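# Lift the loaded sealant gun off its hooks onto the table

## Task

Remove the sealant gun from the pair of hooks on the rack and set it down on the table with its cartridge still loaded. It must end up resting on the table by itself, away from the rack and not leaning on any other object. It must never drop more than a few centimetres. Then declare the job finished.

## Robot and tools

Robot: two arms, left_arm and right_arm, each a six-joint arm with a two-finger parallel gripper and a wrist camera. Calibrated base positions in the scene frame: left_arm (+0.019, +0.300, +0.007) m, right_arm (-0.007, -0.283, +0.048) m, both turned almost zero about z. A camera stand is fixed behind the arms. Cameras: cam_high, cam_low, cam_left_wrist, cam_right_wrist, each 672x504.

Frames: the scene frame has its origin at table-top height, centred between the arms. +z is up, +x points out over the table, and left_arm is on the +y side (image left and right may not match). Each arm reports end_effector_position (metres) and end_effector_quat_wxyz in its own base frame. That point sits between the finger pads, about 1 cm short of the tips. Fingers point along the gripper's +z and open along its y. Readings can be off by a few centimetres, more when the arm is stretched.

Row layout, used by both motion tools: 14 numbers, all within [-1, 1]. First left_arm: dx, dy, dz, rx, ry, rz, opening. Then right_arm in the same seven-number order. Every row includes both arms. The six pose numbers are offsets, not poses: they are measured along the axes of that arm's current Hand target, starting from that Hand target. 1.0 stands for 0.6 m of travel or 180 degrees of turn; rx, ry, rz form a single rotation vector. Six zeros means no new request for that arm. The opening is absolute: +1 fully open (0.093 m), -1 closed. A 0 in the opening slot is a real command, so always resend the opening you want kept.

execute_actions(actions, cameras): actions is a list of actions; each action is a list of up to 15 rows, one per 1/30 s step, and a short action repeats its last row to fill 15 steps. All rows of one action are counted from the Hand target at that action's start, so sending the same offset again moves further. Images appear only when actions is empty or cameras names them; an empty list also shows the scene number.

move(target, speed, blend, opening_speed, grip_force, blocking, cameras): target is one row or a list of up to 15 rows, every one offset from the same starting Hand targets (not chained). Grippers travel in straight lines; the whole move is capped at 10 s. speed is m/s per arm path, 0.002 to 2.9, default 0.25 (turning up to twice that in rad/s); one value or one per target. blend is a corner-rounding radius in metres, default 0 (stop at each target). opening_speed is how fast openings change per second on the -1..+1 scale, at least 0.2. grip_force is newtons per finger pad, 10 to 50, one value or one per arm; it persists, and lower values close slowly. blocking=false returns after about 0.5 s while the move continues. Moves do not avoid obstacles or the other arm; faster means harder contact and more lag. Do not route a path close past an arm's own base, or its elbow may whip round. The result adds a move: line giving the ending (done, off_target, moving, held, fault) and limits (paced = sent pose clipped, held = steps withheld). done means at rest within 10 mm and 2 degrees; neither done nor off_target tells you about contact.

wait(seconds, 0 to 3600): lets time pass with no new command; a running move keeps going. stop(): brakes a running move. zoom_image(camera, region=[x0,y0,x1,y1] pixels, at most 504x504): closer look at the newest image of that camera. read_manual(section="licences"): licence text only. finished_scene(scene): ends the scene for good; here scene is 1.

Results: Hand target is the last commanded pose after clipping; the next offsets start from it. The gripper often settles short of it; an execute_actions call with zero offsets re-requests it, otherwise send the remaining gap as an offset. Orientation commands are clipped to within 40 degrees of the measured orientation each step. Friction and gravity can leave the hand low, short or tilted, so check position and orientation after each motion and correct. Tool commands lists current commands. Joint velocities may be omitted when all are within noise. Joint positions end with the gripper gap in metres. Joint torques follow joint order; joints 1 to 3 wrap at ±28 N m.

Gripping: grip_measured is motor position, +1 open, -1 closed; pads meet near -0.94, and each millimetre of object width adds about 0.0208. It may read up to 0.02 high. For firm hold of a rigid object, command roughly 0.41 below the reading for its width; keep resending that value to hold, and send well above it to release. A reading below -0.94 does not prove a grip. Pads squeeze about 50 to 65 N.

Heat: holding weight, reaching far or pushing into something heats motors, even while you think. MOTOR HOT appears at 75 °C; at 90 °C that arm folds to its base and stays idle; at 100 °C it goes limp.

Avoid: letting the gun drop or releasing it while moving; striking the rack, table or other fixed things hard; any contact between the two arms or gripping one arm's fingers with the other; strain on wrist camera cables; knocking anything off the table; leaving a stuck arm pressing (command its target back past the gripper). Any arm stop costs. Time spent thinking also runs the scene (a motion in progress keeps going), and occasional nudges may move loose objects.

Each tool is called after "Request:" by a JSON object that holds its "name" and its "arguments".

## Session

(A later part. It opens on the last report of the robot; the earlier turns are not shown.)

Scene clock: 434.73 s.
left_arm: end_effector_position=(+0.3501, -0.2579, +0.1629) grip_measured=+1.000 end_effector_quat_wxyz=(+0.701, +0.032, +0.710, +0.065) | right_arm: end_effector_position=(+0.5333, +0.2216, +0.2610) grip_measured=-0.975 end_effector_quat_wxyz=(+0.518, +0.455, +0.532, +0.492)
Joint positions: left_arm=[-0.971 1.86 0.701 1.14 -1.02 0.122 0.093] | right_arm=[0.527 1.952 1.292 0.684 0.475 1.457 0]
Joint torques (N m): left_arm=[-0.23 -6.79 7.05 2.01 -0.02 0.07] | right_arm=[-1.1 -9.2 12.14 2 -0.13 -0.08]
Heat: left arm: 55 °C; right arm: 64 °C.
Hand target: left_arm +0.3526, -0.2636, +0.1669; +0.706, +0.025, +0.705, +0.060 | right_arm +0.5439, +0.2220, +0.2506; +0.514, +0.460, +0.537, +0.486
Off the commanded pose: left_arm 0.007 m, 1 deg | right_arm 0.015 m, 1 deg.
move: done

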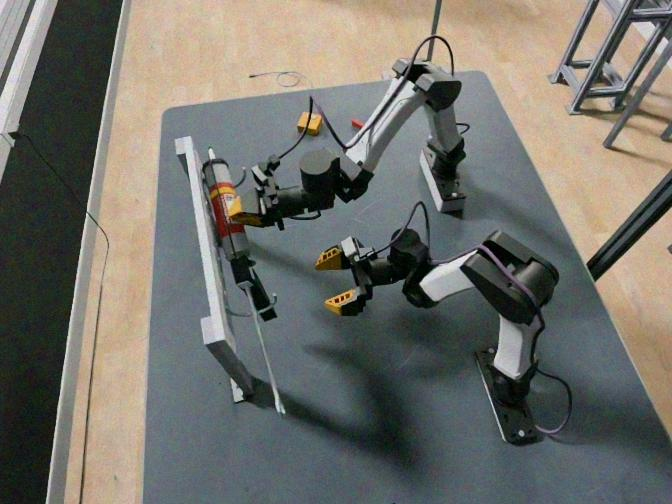

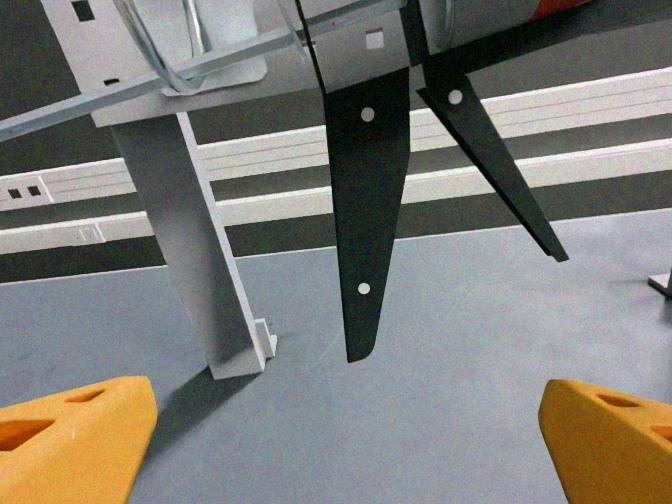

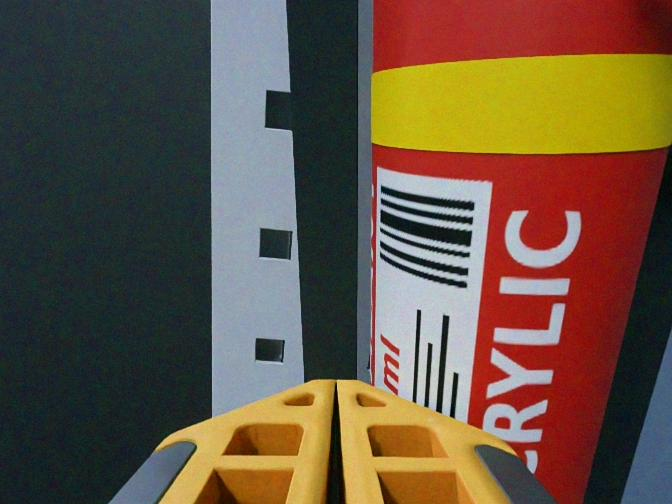

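Request:
{"name": "move", "arguments": {"target": [0,-0.0233,0.16,0,0,0,1,0,0,0,0,0,0,-1], "speed": 0.15, "cameras": ["cam_left_wrist"]}}

Scene clock: 447.37 s.
left_arm: end_effector_position=(+0.4423, -0.2694, +0.1676) grip_measured=+1.000 end_effector_quat_wxyz=(+0.707, +0.021, +0.705, +0.061) | right_arm: end_effector_position=(+0.5333, +0.2216, +0.2610) grip_measured=-0.975 end_effector_quat_wxyz=(+0.518, +0.455, +0.532, +0.492)
Joint positions: left_arm=[-0.794 2.051 1.007 1.053 -0.85 0.123 0.093] | right_arm=[0.527 1.952 1.292 0.684 0.475 1.457 0]
Joint torques (N m): left_arm=[0.84 -9.06 7.79 1.81 0.19 0.07] | right_arm=[-1.1 -9.18 12.19 2.01 -0.14 -0.06]
Heat: left arm: 53 °C; right arm: 63 °C.
Hand target: left_arm +0.4492, -0.2726, +0.1658; +0.706, +0.025, +0.705, +0.060 | right_arm +0.5439, +0.2220, +0.2506; +0.514, +0.460, +0.537, +0.486
Off the commanded pose: left_arm 0.008 m, 0 deg | right_arm 0.015 m, 1 deg.
move: done

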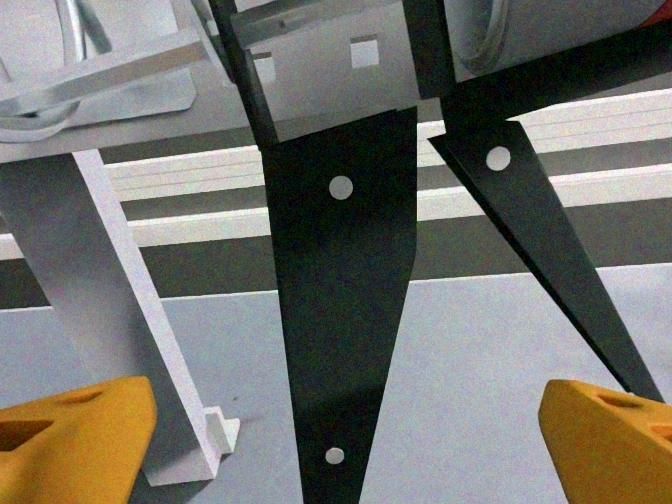

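Request:
{"name": "move", "arguments": {"target": [[0,0,0.06,0,0,0,1,0,0,0,0,0,0,-1],[0,0,0.06,0,0,0,-0.6,0,0,0,0,0,0,-1]], "speed": 0.1, "opening_speed": 0.7, "cameras": ["cam_left_wrist","cam_right_wrist","cam_high"]}}

Scene clock: 459.60 s.
left_arm: end_effector_position=(+0.4792, -0.2652, +0.1680) grip_measured=-0.484 end_effector_quat_wxyz=(+0.706, +0.018, +0.705, +0.065) | right_arm: end_effector_position=(+0.5333, +0.2216, +0.2610) grip_measured=-0.975 end_effector_quat_wxyz=(+0.518, +0.455, +0.532, +0.492)
Joint positions: left_arm=[-0.726 2.12 1.128 0.999 -0.791 0.123 0.022] | right_arm=[0.527 1.952 1.292 0.684 0.475 1.457 0]
Joint torques (N m): left_arm=[0.38 -9.77 8.1 1.85 0.25 0.07] | right_arm=[-1.13 -9.18 12.1 2.01 -0.14 -0.04]
Heat: left arm: 52 °C; right arm: 63 °C.
Hand target: left_arm +0.4851, -0.2709, +0.1657; +0.706, +0.025, +0.705, +0.060 | right_arm +0.5439, +0.2220, +0.2506; +0.514, +0.460, +0.537, +0.486
Off the commanded pose: left_arm 0.008 m, 1 deg | right_arm 0.015 m, 1 deg.
move: done
Images, in order (width x height): cam_high 672x504, cam_left_wrist 672x504, cam_right_wrist 672x504.

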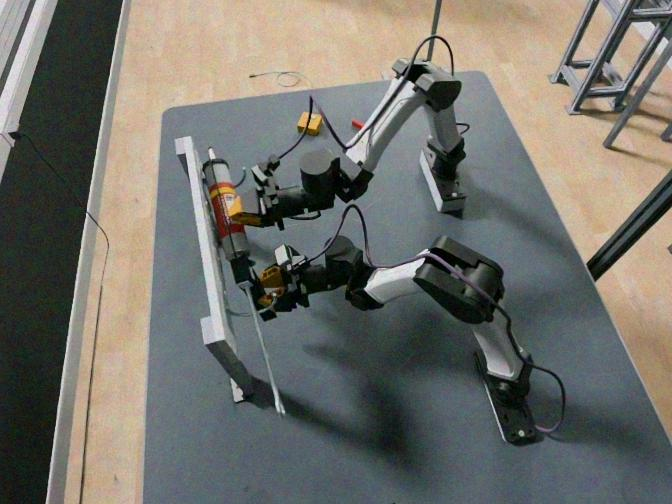

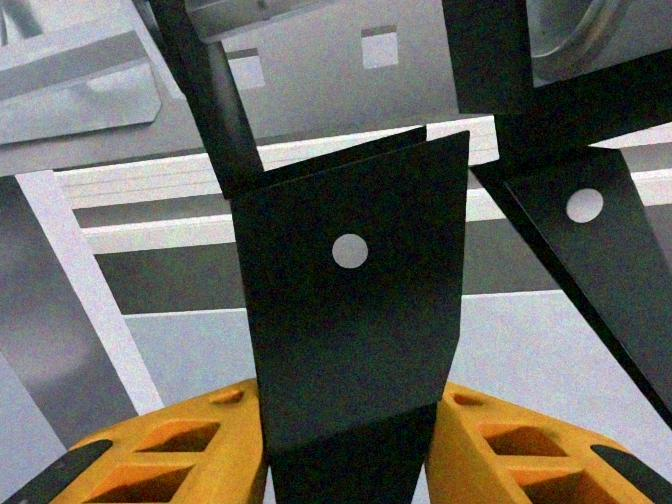

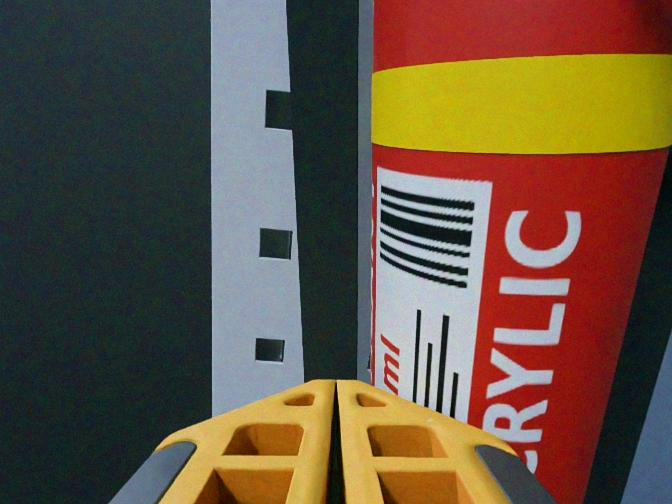

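Request:
{"name": "move", "arguments": {"target": [[0,0,0,0,0,0,-0.6,0,0.033,-0.03,0,0,0,-1],[0,0,0,0,0,0,-0.6,0,0.033,-0.19,0,0,0,1],[0,0,0,0,0,0,-0.6,-0.06,-0.02,-0.17,0,0,0,1]], "speed": 0.15, "cameras": ["cam_left_wrist","cam_right_wrist","cam_high"]}}

Scene clock: 471.93 s.
left_arm: end_effector_position=(+0.4792, -0.2652, +0.1680) grip_measured=-0.480 end_effector_quat_wxyz=(+0.706, +0.018, +0.705, +0.065) | right_arm: end_effector_position=(+0.4459, +0.1840, +0.2358) grip_measured=+1.000 end_effector_quat_wxyz=(+0.513, +0.460, +0.548, +0.475)
Joint positions: left_arm=[-0.726 2.12 1.128 0.999 -0.791 0.123 0.022] | right_arm=[0.564 1.653 0.848 0.779 0.514 1.459 0.093]
Joint torques (N m): left_arm=[0.49 -9.8 7.97 1.85 0.27 0.1] | right_arm=[-0.8 -10.91 7.1 2.42 -0.1 -0.09]
Heat: left arm: 52 °C; right arm: 63 °C.
Hand target: left_arm +0.4851, -0.2709, +0.1657; +0.706, +0.025, +0.705, +0.060 | right_arm +0.4439, +0.1799, +0.2426; +0.514, +0.460, +0.537, +0.486
Off the commanded pose: left_arm 0.008 m, 1 deg | right_arm 0.008 m, 2 deg.
move: done; target 2's new opening was sent with right_arm's hand 0.016 m and 3 deg from that target
Images, in order (width x height): cam_high 672x504, cam_left_wrist 672x504, cam_right_wrist 672x504.

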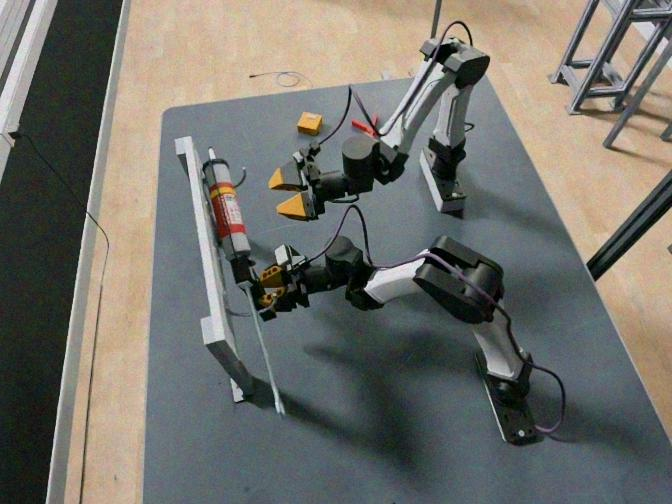

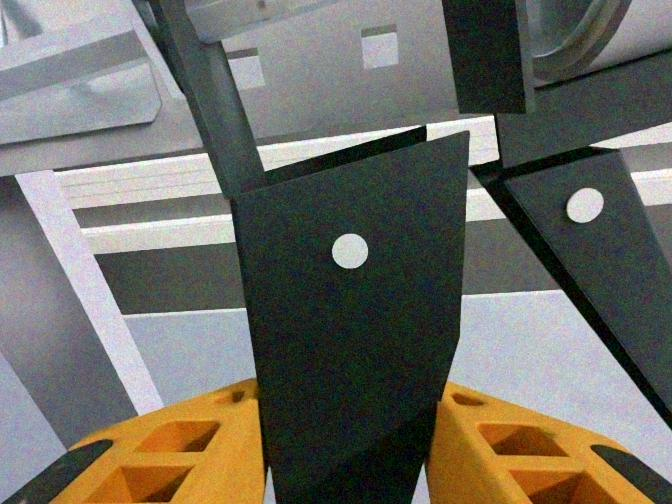

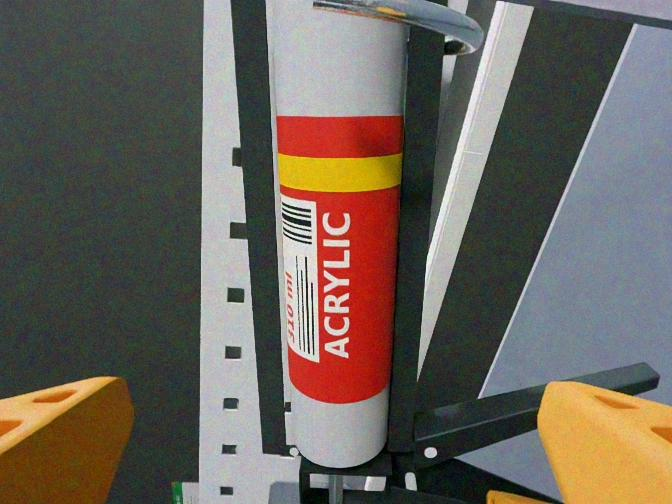

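Request:
{"name": "move", "arguments": {"target": [0,0,0,0,0,0,-0.6,0.001,-0.02,0.11,0,0,0,1], "speed": 0.12, "cameras": ["cam_right_wrist","cam_high"]}}

Scene clock: 482.77 s.
left_arm: end_effector_position=(+0.4792, -0.2652, +0.1680) grip_measured=-0.480 end_effector_quat_wxyz=(+0.706, +0.018, +0.705, +0.065) | right_arm: end_effector_position=(+0.5017, +0.1813, +0.2299) grip_measured=+1.000 end_effector_quat_wxyz=(+0.513, +0.459, +0.543, +0.480)
Joint positions: left_arm=[-0.726 2.12 1.128 0.999 -0.791 0.123 0.022] | right_arm=[0.478 1.835 1.028 0.793 0.428 1.459 0.093]
Joint torques (N m): left_arm=[0.36 -9.83 7.98 1.88 0.24 0.08] | right_arm=[-0.77 -8.53 11.3 2.4 -0.08 -0.07]
Heat: left arm: 52 °C; right arm: 64 °C.
Hand target: left_arm +0.4851, -0.2709, +0.1657; +0.706, +0.025, +0.705, +0.060 | right_arm +0.5098, +0.1825, +0.2306; +0.514, +0.460, +0.537, +0.486
Off the commanded pose: left_arm 0.008 m, 1 deg | right_arm 0.008 m, 1 deg.
move: done
Images, in order (width x height): cam_high 672x504, cam_right_wrist 672x504.

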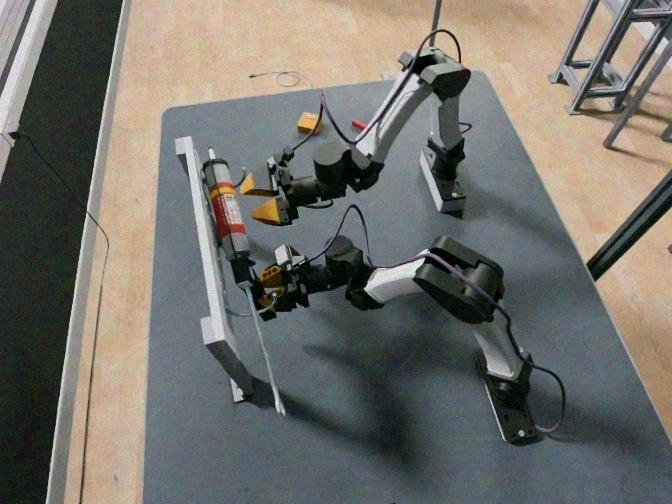

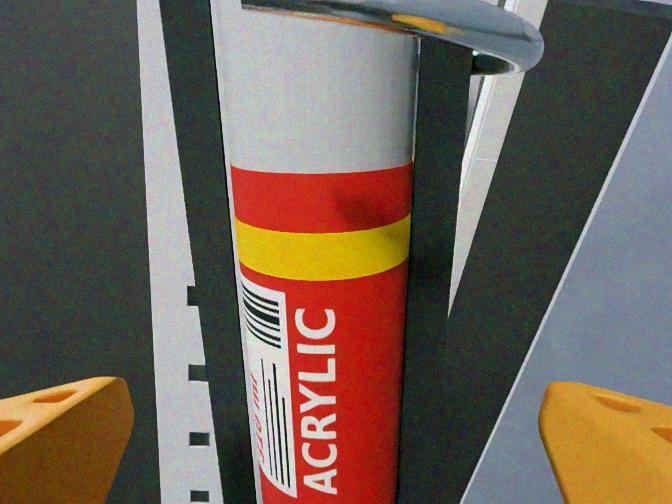

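Request:
{"name": "move", "arguments": {"target": [[0,0,0,0,0,0,-0.6,0.0363,0,0.02,0,0,0,1],[0,0,0,0,0,0,-0.6,0.0363,0.0028,0.0573,0,0,0,1]], "speed": 0.1, "cameras": ["cam_right_wrist"]}}

Scene clock: 493.43 s.
left_arm: end_effector_position=(+0.4792, -0.2652, +0.1680) grip_measured=-0.480 end_effector_quat_wxyz=(+0.706, +0.018, +0.705, +0.065) | right_arm: end_effector_position=(+0.5344, +0.2053, +0.2380) grip_measured=+1.000 end_effector_quat_wxyz=(+0.517, +0.456, +0.533, +0.491)
Joint positions: left_arm=[-0.726 2.12 1.128 0.999 -0.791 0.123 0.022] | right_arm=[0.492 1.965 1.215 0.768 0.44 1.459 0.093]
Joint torques (N m): left_arm=[0.5 -9.81 8.09 1.88 0.23 0.06] | right_arm=[-0.72 -9.61 11.62 2.05 -0.11 -0.1]
Heat: left arm: 52 °C; right arm: 64 °C.
Hand target: left_arm +0.4851, -0.2709, +0.1657; +0.706, +0.025, +0.705, +0.060 | right_arm +0.5431, +0.2060, +0.2299; +0.514, +0.460, +0.537, +0.486
Off the commanded pose: left_arm 0.008 m, 1 deg | right_arm 0.012 m, 1 deg.
move: off_target (right_arm)

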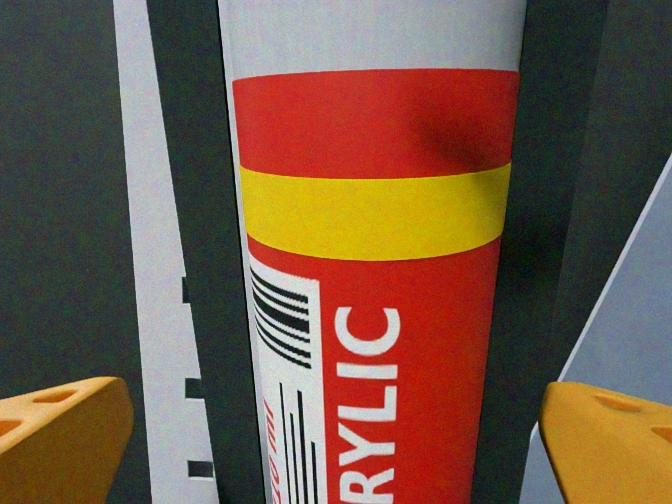

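Request:
{"name": "move", "arguments": {"target": [0,0,0,0,0,0,-0.6,0,-0.022,0.006,0,0,0,1], "speed": 0.1, "cameras": ["cam_right_wrist"]}}

Scene clock: 496.20 s.
left_arm: end_effector_position=(+0.4792, -0.2652, +0.1680) grip_measured=-0.480 end_effector_quat_wxyz=(+0.706, +0.018, +0.705, +0.065) | right_arm: end_effector_position=(+0.5392, +0.2049, +0.2195) grip_measured=+1.000 end_effector_quat_wxyz=(+0.513, +0.459, +0.544, +0.480)
Joint positions: left_arm=[-0.726 2.12 1.128 0.999 -0.791 0.123 0.022] | right_arm=[0.487 2.001 1.215 0.772 0.435 1.459 0.093]
Joint torques (N m): left_arm=[0.5 -9.76 8.05 1.85 0.26 0.06] | right_arm=[-0.87 -9.99 10.81 2.47 -0.11 -0.09]
Heat: left arm: 52 °C; right arm: 64 °C.
Hand target: left_arm +0.4851, -0.2709, +0.1657; +0.706, +0.025, +0.705, +0.060 | right_arm +0.5466, +0.2049, +0.2169; +0.514, +0.460, +0.537, +0.486
Off the commanded pose: left_arm 0.008 m, 1 deg | right_arm 0.008 m, 1 deg.
move: done

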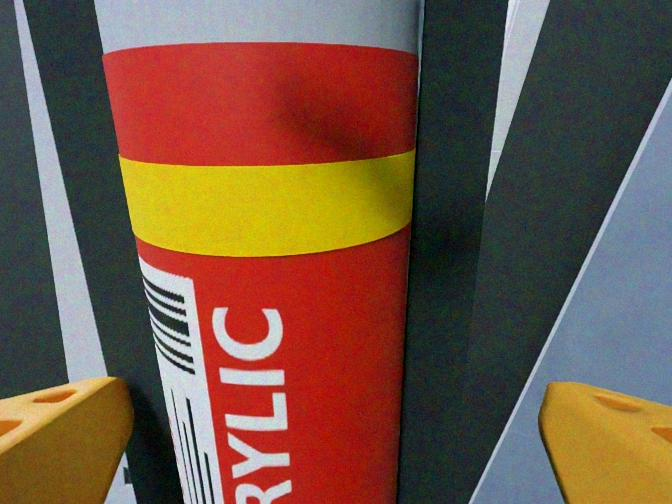

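Request:
{"name": "move", "arguments": {"target": [0,0,0,0,0,0,-0.6,0,0.02,0,0,0,0,1], "speed": 0.1, "cameras": ["cam_right_wrist"]}}

Scene clock: 500.37 s.
left_arm: end_effector_position=(+0.4792, -0.2652, +0.1680) grip_measured=-0.480 end_effector_quat_wxyz=(+0.706, +0.018, +0.705, +0.065) | right_arm: end_effector_position=(+0.5411, +0.2060, +0.2257) grip_measured=+1.000 end_effector_quat_wxyz=(+0.515, +0.458, +0.540, +0.484)
Joint positions: left_arm=[-0.726 2.12 1.128 0.999 -0.791 0.123 0.022] | right_arm=[0.487 2.001 1.232 0.766 0.435 1.459 0.093]
Joint torques (N m): left_arm=[0.36 -9.87 7.97 1.83 0.27 0.08] | right_arm=[-0.54 -12.1 11.38 2.08 -0.1 -0.09]
Heat: left arm: 52 °C; right arm: 64 °C.
Hand target: left_arm +0.4851, -0.2709, +0.1657; +0.706, +0.025, +0.705, +0.060 | right_arm +0.5466, +0.2062, +0.2289; +0.514, +0.459, +0.537, +0.486
Off the commanded pose: left_arm 0.008 m, 1 deg | right_arm 0.006 m, 0 deg.
move: done

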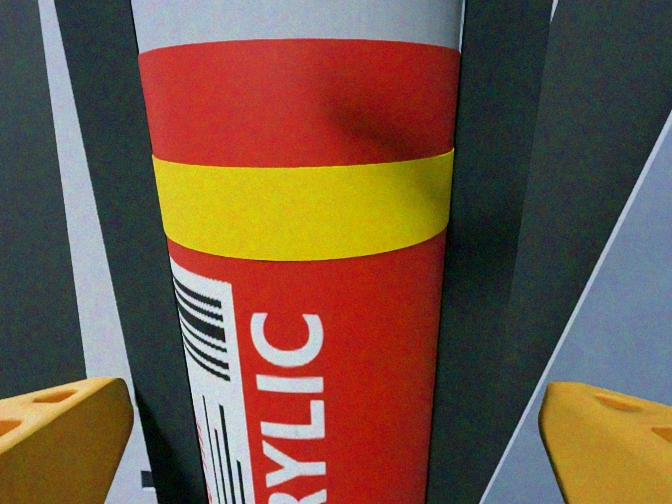

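Request:
{"name": "move", "arguments": {"target": [[0,0,0,0,0,0,-0.6,0,0.006,0,0,0,0,1],[0,0,0,0,0,0,-0.6,0,0.006,0,0,0,0,-0.1]], "speed": 0.1, "opening_speed": 0.5, "cameras": ["cam_right_wrist"]}}

Scene clock: 506.63 s.
left_arm: end_effector_position=(+0.4793, -0.2654, +0.1687) grip_measured=-0.480 end_effector_quat_wxyz=(+0.707, +0.018, +0.704, +0.064) | right_arm: end_effector_position=(+0.5425, +0.2069, +0.2240) grip_measured=+0.200 end_effector_quat_wxyz=(+0.511, +0.460, +0.546, +0.478)
Joint positions: left_arm=[-0.726 2.12 1.128 1.002 -0.79 0.123 0.022] | right_arm=[0.487 2.001 1.245 0.733 0.434 1.462 0.055]
Joint torques (N m): left_arm=[0.46 -9.73 7.94 1.83 0.21 0.06] | right_arm=[-0.44 -12.72 10.82 2.28 -0.08 -0.13]
Heat: left arm: 52 °C; right arm: 63 °C.
Hand target: left_arm +0.4851, -0.2709, +0.1657; +0.706, +0.025, +0.705, +0.060 | right_arm +0.5466, +0.2066, +0.2325; +0.514, +0.459, +0.537, +0.486
Off the commanded pose: left_arm 0.009 m, 1 deg | right_arm 0.009 m, 1 deg.
move: done

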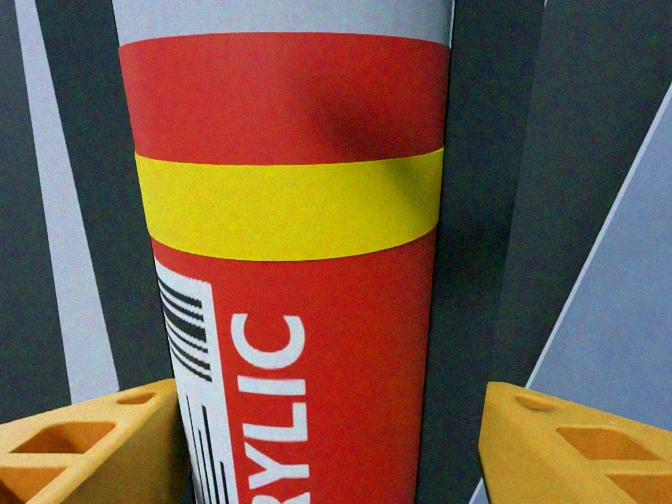

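Request:
{"name": "zoom_image", "arguments": {"camera": "cam_right_wrist", "region": [0, 252, 252, 504]}}

Request:
{"name": "zoom_image", "arguments": {"camera": "cam_right_wrist", "region": [400, 252, 652, 504]}}

Scaled by 2.000.

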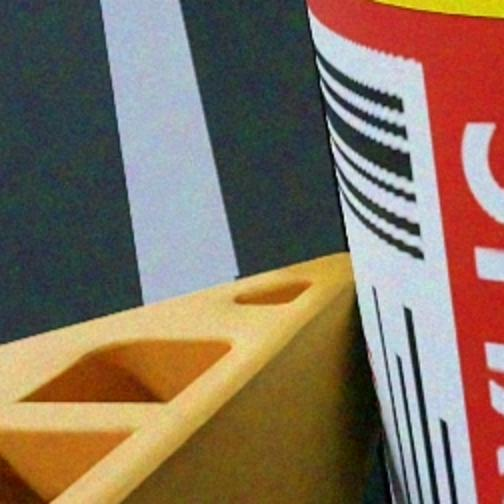

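Scaled by 2.000.

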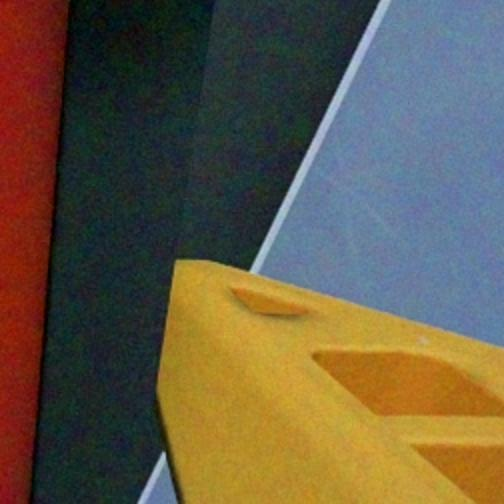

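Request:
{"name": "move", "arguments": {"target": [-0.0827,0.01,0.0004,0,0,0,-0.6,-0.0087,0.0829,0,0,0,0,-0.1], "speed": 0.1, "cameras": ["cam_high","cam_left_wrist","cam_right_wrist"]}}

Scene clock: 537.27 s.
left_arm: end_effector_position=(+0.4785, -0.2673, +0.1729) grip_measured=-0.480 end_effector_quat_wxyz=(+0.680, +0.033, +0.729, +0.065) | right_arm: end_effector_position=(+0.5448, +0.2059, +0.2249) grip_measured=+0.180 end_effector_quat_wxyz=(+0.494, +0.481, +0.565, +0.453)
Joint positions: left_arm=[-0.726 2.057 1.151 0.815 -0.774 0.077 0.022] | right_arm=[0.487 1.977 1.305 0.559 0.447 1.496 0.054]
Joint torques (N m): left_arm=[0.44 -15.56 10.26 2.05 -0.03 0.59] | right_arm=[-0.35 -18.76 14.22 2.32 -0.14 -0.54]
Heat: left arm: 52 °C; right arm: 64 °C.
Hand target: left_arm +0.4851, -0.2708, +0.2158; +0.706, +0.025, +0.705, +0.060 | right_arm +0.5465, +0.2067, +0.2825; +0.514, +0.460, +0.537, +0.486
Off the commanded pose: left_arm 0.043 m, 4 deg | right_arm 0.058 m, 6 deg.
move: off_target (left_arm, right_arm)

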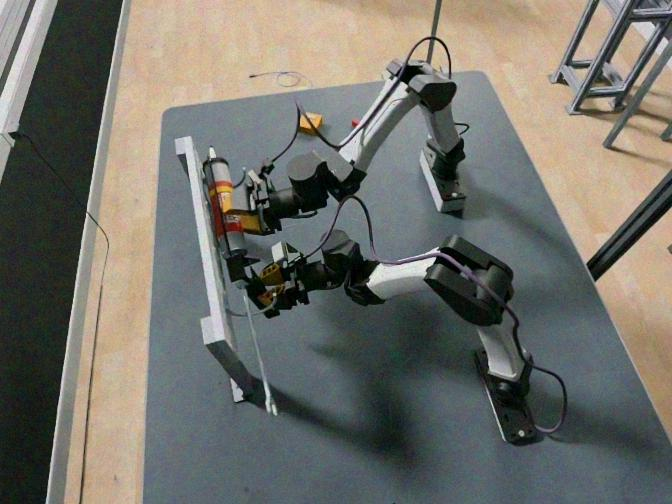

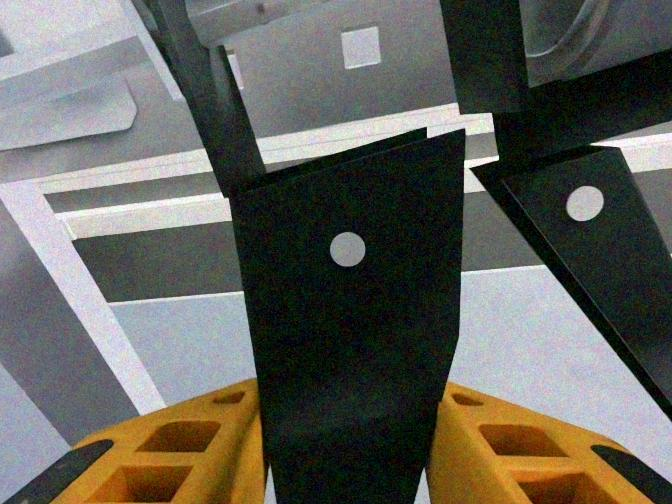

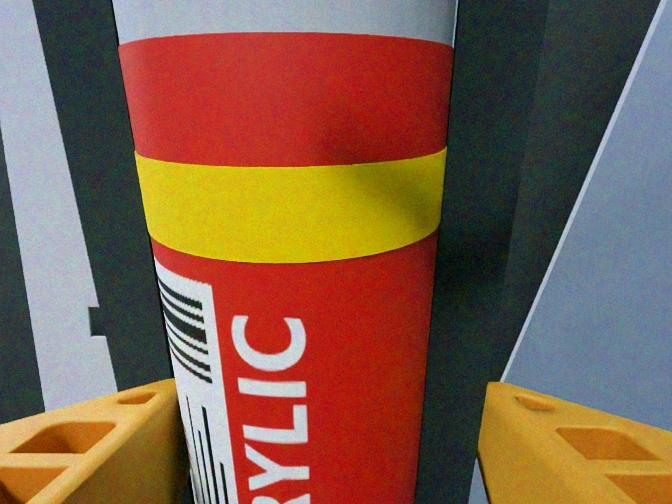

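Request:
{"name": "move", "arguments": {"target": [-0.0827,0.01,0.0004,0,0,0,-0.6,-0.006,0.06,0,0,0,0,-0.1], "speed": 0.12, "cameras": ["cam_low","cam_left_wrist","cam_right_wrist"]}}

Scene clock: 541.23 s.
left_arm: end_effector_position=(+0.4779, -0.2703, +0.1918) grip_measured=-0.480 end_effector_quat_wxyz=(+0.653, +0.053, +0.752, +0.069) | right_arm: end_effector_position=(+0.5470, +0.1989, +0.2372) grip_measured=+0.180 end_effector_quat_wxyz=(+0.478, +0.507, +0.569, +0.436)
Joint positions: left_arm=[-0.726 1.981 1.215 0.576 -0.752 0.046 0.022] | right_arm=[0.477 1.948 1.38 0.385 0.46 1.549 0.054]
Joint torques (N m): left_arm=[0.29 -17.42 11.97 2.63 -0.35 0.79] | right_arm=[0.73 -20.31 15.46 2.74 -0.14 -1.14]
Heat: left arm: 53 °C; right arm: 64 °C.
Hand target: left_arm +0.4851, -0.2709, +0.2657; +0.706, +0.025, +0.705, +0.060 | right_arm +0.5466, +0.2068, +0.3186; +0.514, +0.460, +0.537, +0.486
Off the commanded pose: left_arm 0.074 m, 9 deg | right_arm 0.082 m, 10 deg.
move: off_target (left_arm, right_arm)

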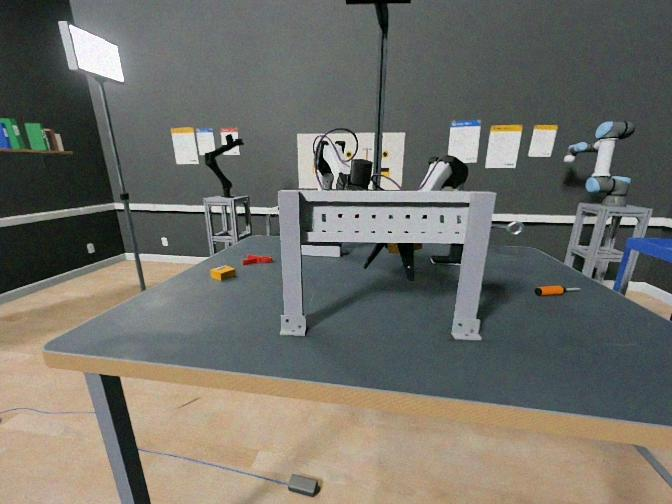

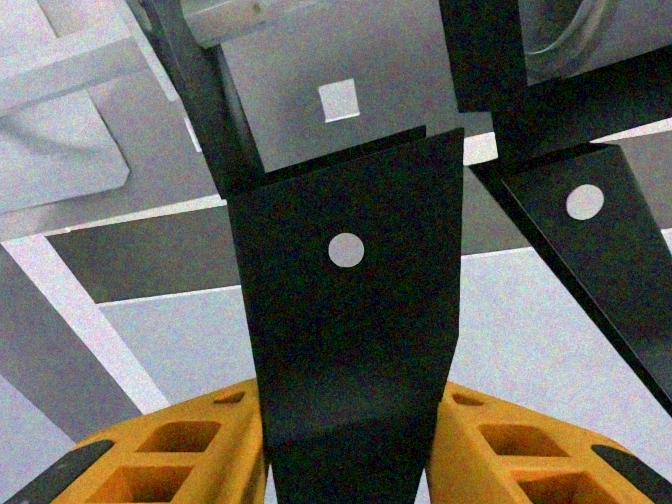

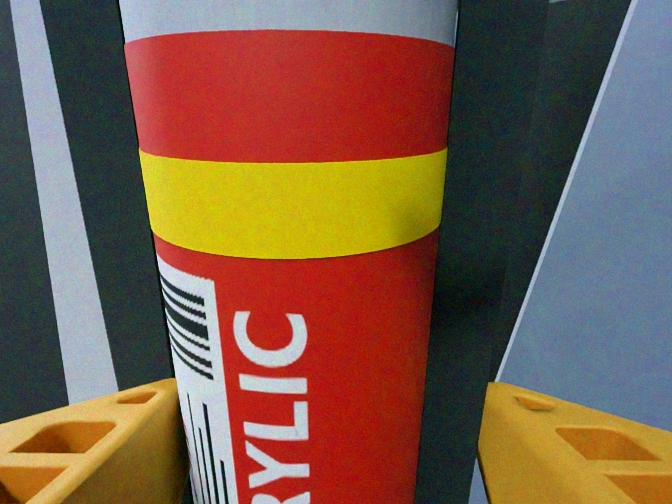

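Request:
{"name": "move", "arguments": {"target": [-0.08,0.01,0.0004,0,0,0,-0.6,-0.009,0.09,0,0,0,0,-0.1], "speed": 0.12, "cameras": ["cam_high","cam_left_wrist","cam_right_wrist"]}}

Scene clock: 545.43 s.
left_arm: end_effector_position=(+0.4820, -0.2729, +0.2512) grip_measured=-0.480 end_effector_quat_wxyz=(+0.661, +0.048, +0.746, +0.067) | right_arm: end_effector_position=(+0.5521, +0.1964, +0.2980) grip_measured=+0.180 end_effector_quat_wxyz=(+0.484, +0.506, +0.566, +0.436)
Joint positions: left_arm=[-0.725 1.912 1.351 0.401 -0.756 0.055 0.022] | right_arm=[0.47 1.914 1.57 0.173 0.461 1.538 0.054]
Joint torques (N m): left_arm=[0.42 -15.84 12.01 2.58 -0.27 0.77] | right_arm=[1.5 -18.8 15.86 2.73 -0.21 -1.01]
Heat: left arm: 53 °C; right arm: 64 °C.
Hand target: left_arm +0.4852, -0.2706, +0.3141; +0.706, +0.025, +0.705, +0.060 | right_arm +0.5466, +0.2071, +0.3728; +0.514, +0.460, +0.537, +0.486
Off the commanded pose: left_arm 0.063 m, 7 deg | right_arm 0.076 m, 9 deg.
move: off_target (left_arm, right_arm)

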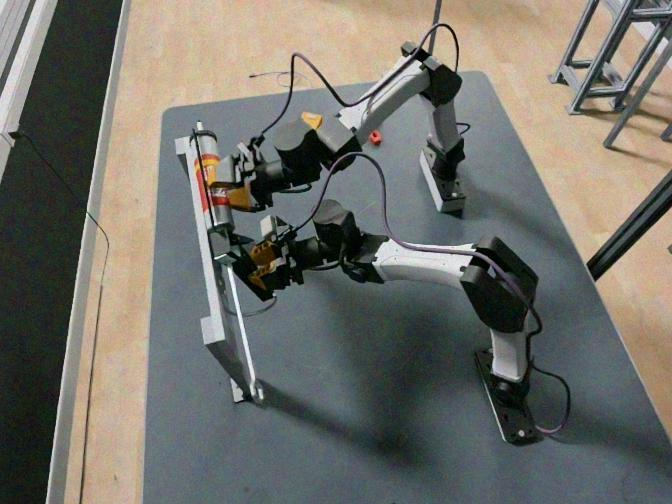

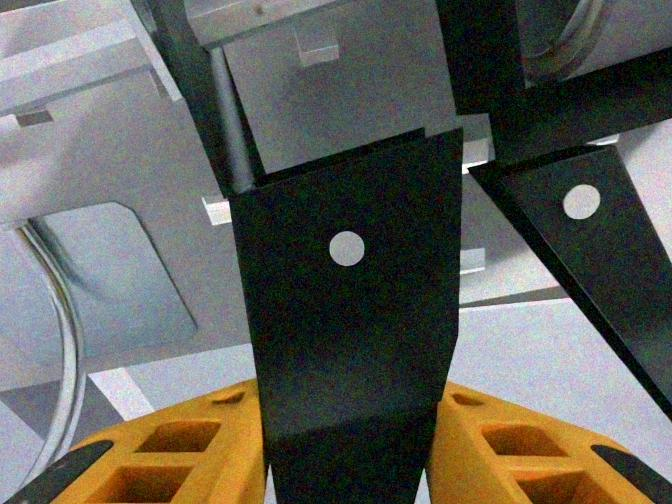

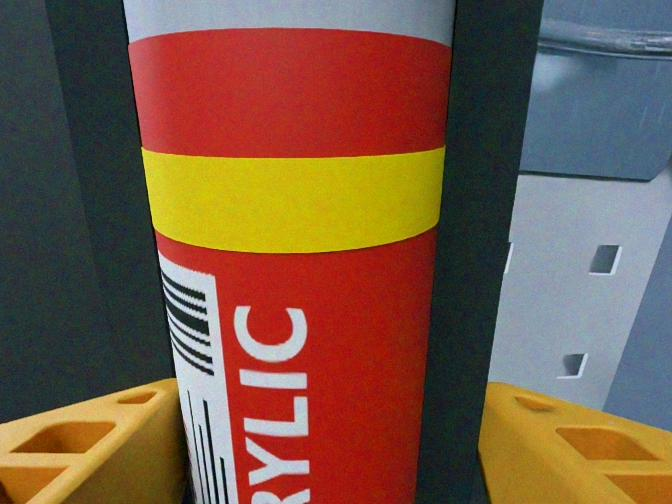

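Request:
{"name": "move", "arguments": {"target": [-0.0245,0.0162,-0.2663,0,0,0,-0.6,0.0104,0.0264,-0.2665,0,0,0,-0.1], "speed": 0.08, "cameras": ["cam_high","cam_low","cam_left_wrist","cam_right_wrist"]}}

Scene clock: 554.77 s.
left_arm: end_effector_position=(+0.3321, -0.2709, +0.3064) grip_measured=-0.480 end_effector_quat_wxyz=(+0.689, +0.024, +0.721, +0.072) | right_arm: end_effector_position=(+0.4025, +0.1994, +0.3543) grip_measured=+0.179 end_effector_quat_wxyz=(+0.506, +0.486, +0.552, +0.450)
Joint positions: left_arm=[-1.044 1.524 1.054 0.38 -1.113 0.056 0.022] | right_arm=[0.703 1.425 1.191 0.126 0.695 1.517 0.054]
Joint torques (N m): left_arm=[-0.94 -10.71 7.35 2.31 0.01 0.74] | right_arm=[3.3 -12.59 9.87 2.6 0 -0.71]
Heat: left arm: 54 °C; right arm: 66 °C.
Hand target: left_arm +0.3251, -0.2708, +0.3292; +0.706, +0.025, +0.705, +0.060 | right_arm +0.3865, +0.2071, +0.3879; +0.514, +0.460, +0.537, +0.486
Off the commanded pose: left_arm 0.024 m, 3 deg | right_arm 0.038 m, 5 deg.
move: off_target (left_arm, right_arm)

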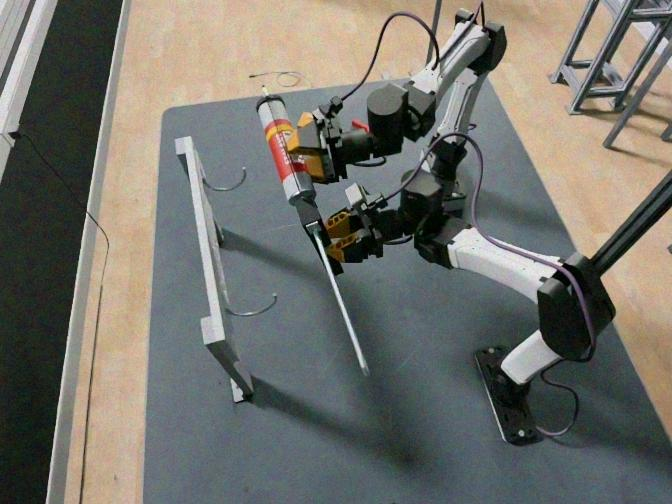

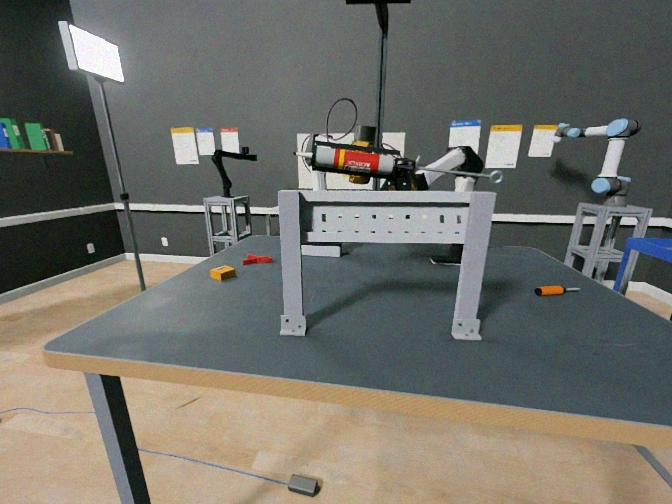

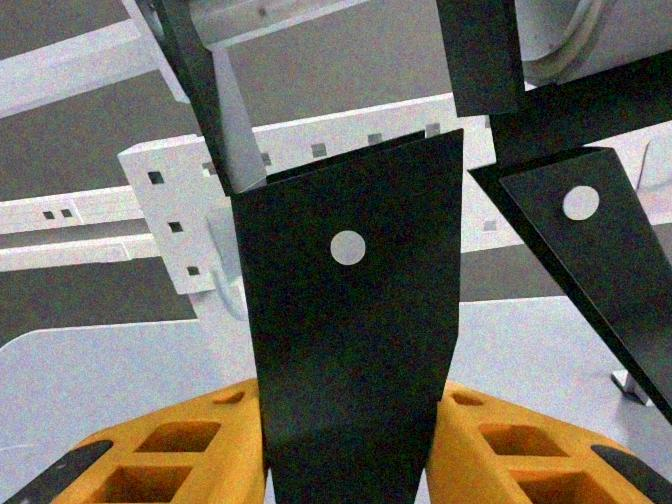

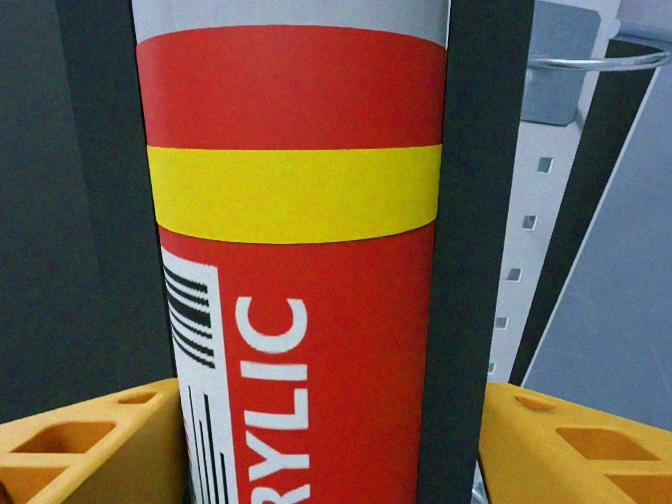

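Request:
{"name": "move", "arguments": {"target": [0.1807,-0.0992,-0.0262,-0.0552,0.0046,0.0419,-0.6,-0.0612,-0.2243,0.0083,-0.0079,0.0550,0.0417,-0.1], "speed": 0.1, "cameras": ["cam_high","cam_low","cam_left_wrist","cam_right_wrist"]}}

Scene clock: 597.40 s.
left_arm: end_effector_position=(+0.3098, -0.3188, +0.2063) grip_measured=-0.480 end_effector_quat_wxyz=(+0.684, +0.027, +0.708, +0.170) | right_arm: end_effector_position=(+0.3946, +0.1441, +0.2339) grip_measured=+0.179 end_effector_quat_wxyz=(+0.431, +0.483, +0.553, +0.525)
Joint positions: left_arm=[-1.181 1.909 1.015 0.867 -1.387 0.255 0.022] | right_arm=[0.471 1.341 0.616 0.643 0.304 1.627 0.054]
Joint torques (N m): left_arm=[0.72 -9.62 6.83 2.11 -0.11 0.33] | right_arm=[0.95 -6.5 9.33 3.26 -0.51 -0.61]
Heat: left arm: 53 °C; right arm: 69 °C.
Hand target: left_arm +0.3122, -0.3175, +0.2144; +0.695, +0.009, +0.699, +0.167 | right_arm +0.3940, +0.1566, +0.2580; +0.438, +0.444, +0.542, +0.563
Off the commanded pose: left_arm 0.008 m, 3 deg | right_arm 0.027 m, 6 deg.
move: off_target (left_arm, right_arm)

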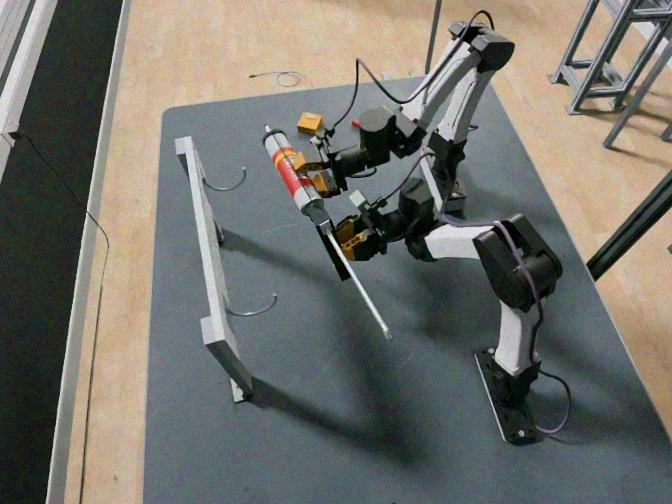

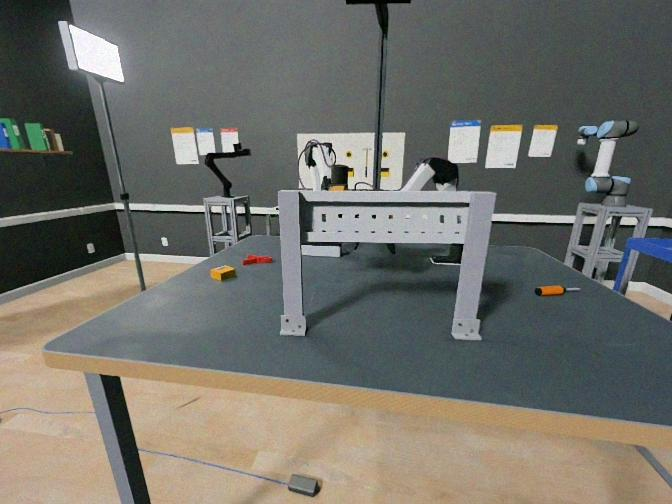

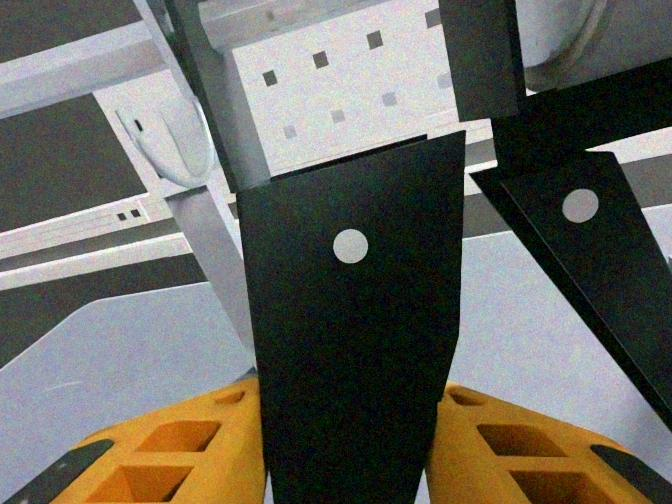

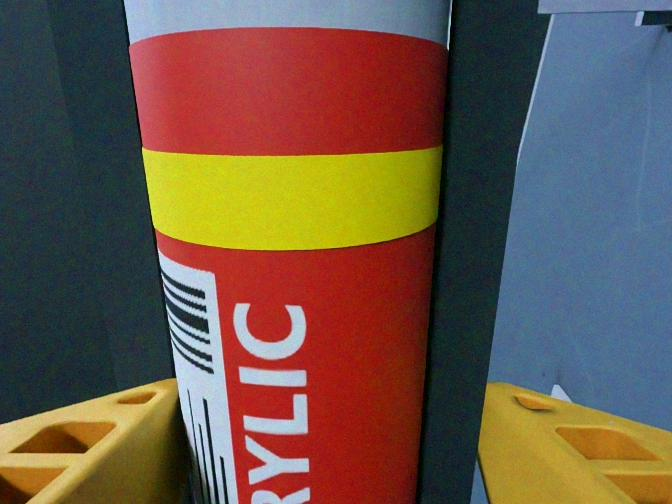

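Request:
{"name": "move", "arguments": {"target": [[0.0022,-0.0022,-0.0347,0.0308,0.1211,0,-0.6,-0.0022,-0.025,0.006,0.125,-0.003,0,-0.1],[0.0148,-0.007,-0.0582,0.0615,0.2422,0,-0.6,-0.0048,-0.0752,0.0117,0.25,-0.006,0,-0.1]], "speed": 0.15, "blend": 0.01, "cameras": ["cam_high","cam_low","cam_left_wrist","cam_right_wrist"]}}

Scene clock: 627.07 s.
left_arm: end_effector_position=(+0.2581, -0.3326, +0.1825) grip_measured=-0.480 end_effector_quat_wxyz=(+0.376, +0.045, +0.922, +0.079) | right_arm: end_effector_position=(+0.3838, +0.1367, +0.1761) grip_measured=+0.177 end_effector_quat_wxyz=(+0.241, +0.602, +0.713, +0.265)
Joint positions: left_arm=[-1.192 1.92 1.726 -1.159 -0.765 -1.006 0.022] | right_arm=[0.422 1.489 1.173 -0.543 0.193 1.752 0.054]
Joint torques (N m): left_arm=[0.35 -10.66 5.83 0.97 -1.15 0.17] | right_arm=[1.17 -9.24 15.99 2.12 -0.29 -0.35]
Heat: left arm: 54 °C; right arm: 73 °C. Fold the right arm in close to its base, or ease its load, before you think long.
Hand target: left_arm +0.2668, -0.3291, +0.1897; +0.406, +0.044, +0.908, +0.092 (not the last commanded pose) | right_arm +0.4015, +0.1567, +0.2164; +0.253, +0.577, +0.705, +0.325 (not the last commanded pose)
Off the commanded pose: left_arm 0.030 m, 4 deg | right_arm 0.046 m, 5 deg.
MOTOR HOT: joint 4 (wrist pitch) of the right arm reports 73 °C; the controller's stop level is 90 °C. To cool a motor, set the load down, stop pushing, or move to a pose that needs little force.
move: held (left_arm; a check stopped the path), off_target (right_arm; braked when a check withheld steps of left_arm); path passed 1 of 2 targets; limits=held
pose unreachable (left arm): on one or more control steps of this call, first in action 0 (counted from 0), this arm could not follow its commanded pose, so it was not sent that pose on those steps. It may still have moved: this result reports where it is.
cause: moving toward the commanded pose would bring a part of the arm too close to another arm (this arm's wrist (the part past joint 4) and the right arm's wrist (the part past joint 4), along the way the arms are being sent, or toward where that arm still pushes).

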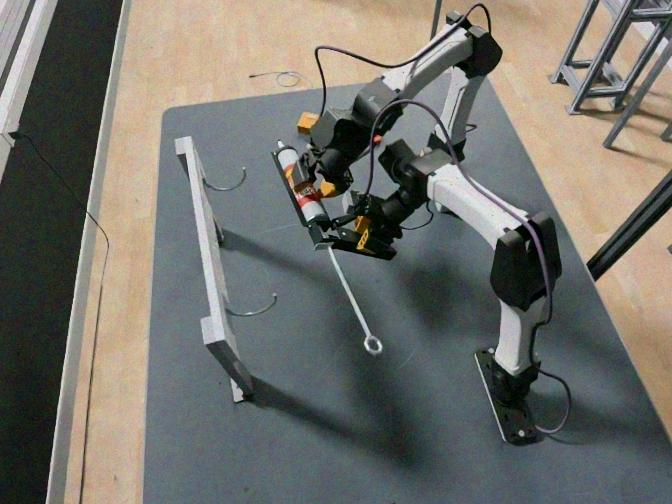

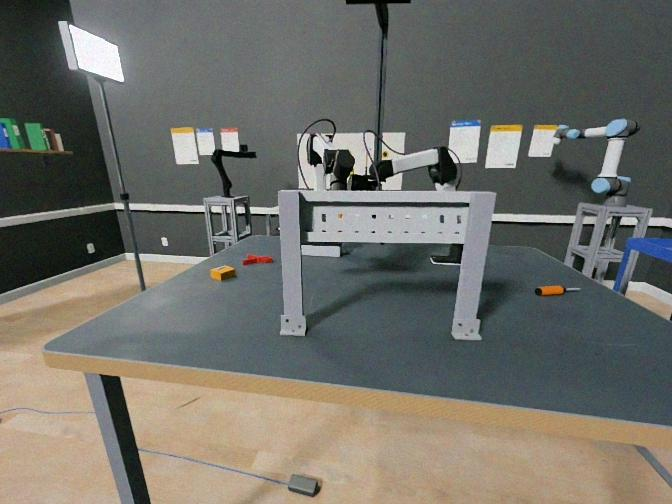

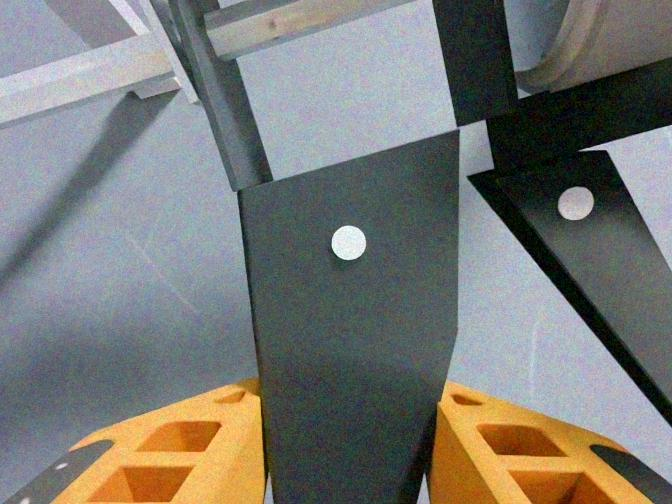

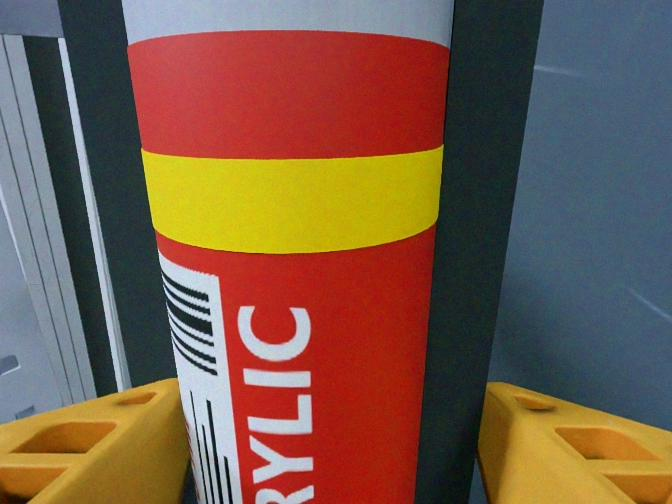

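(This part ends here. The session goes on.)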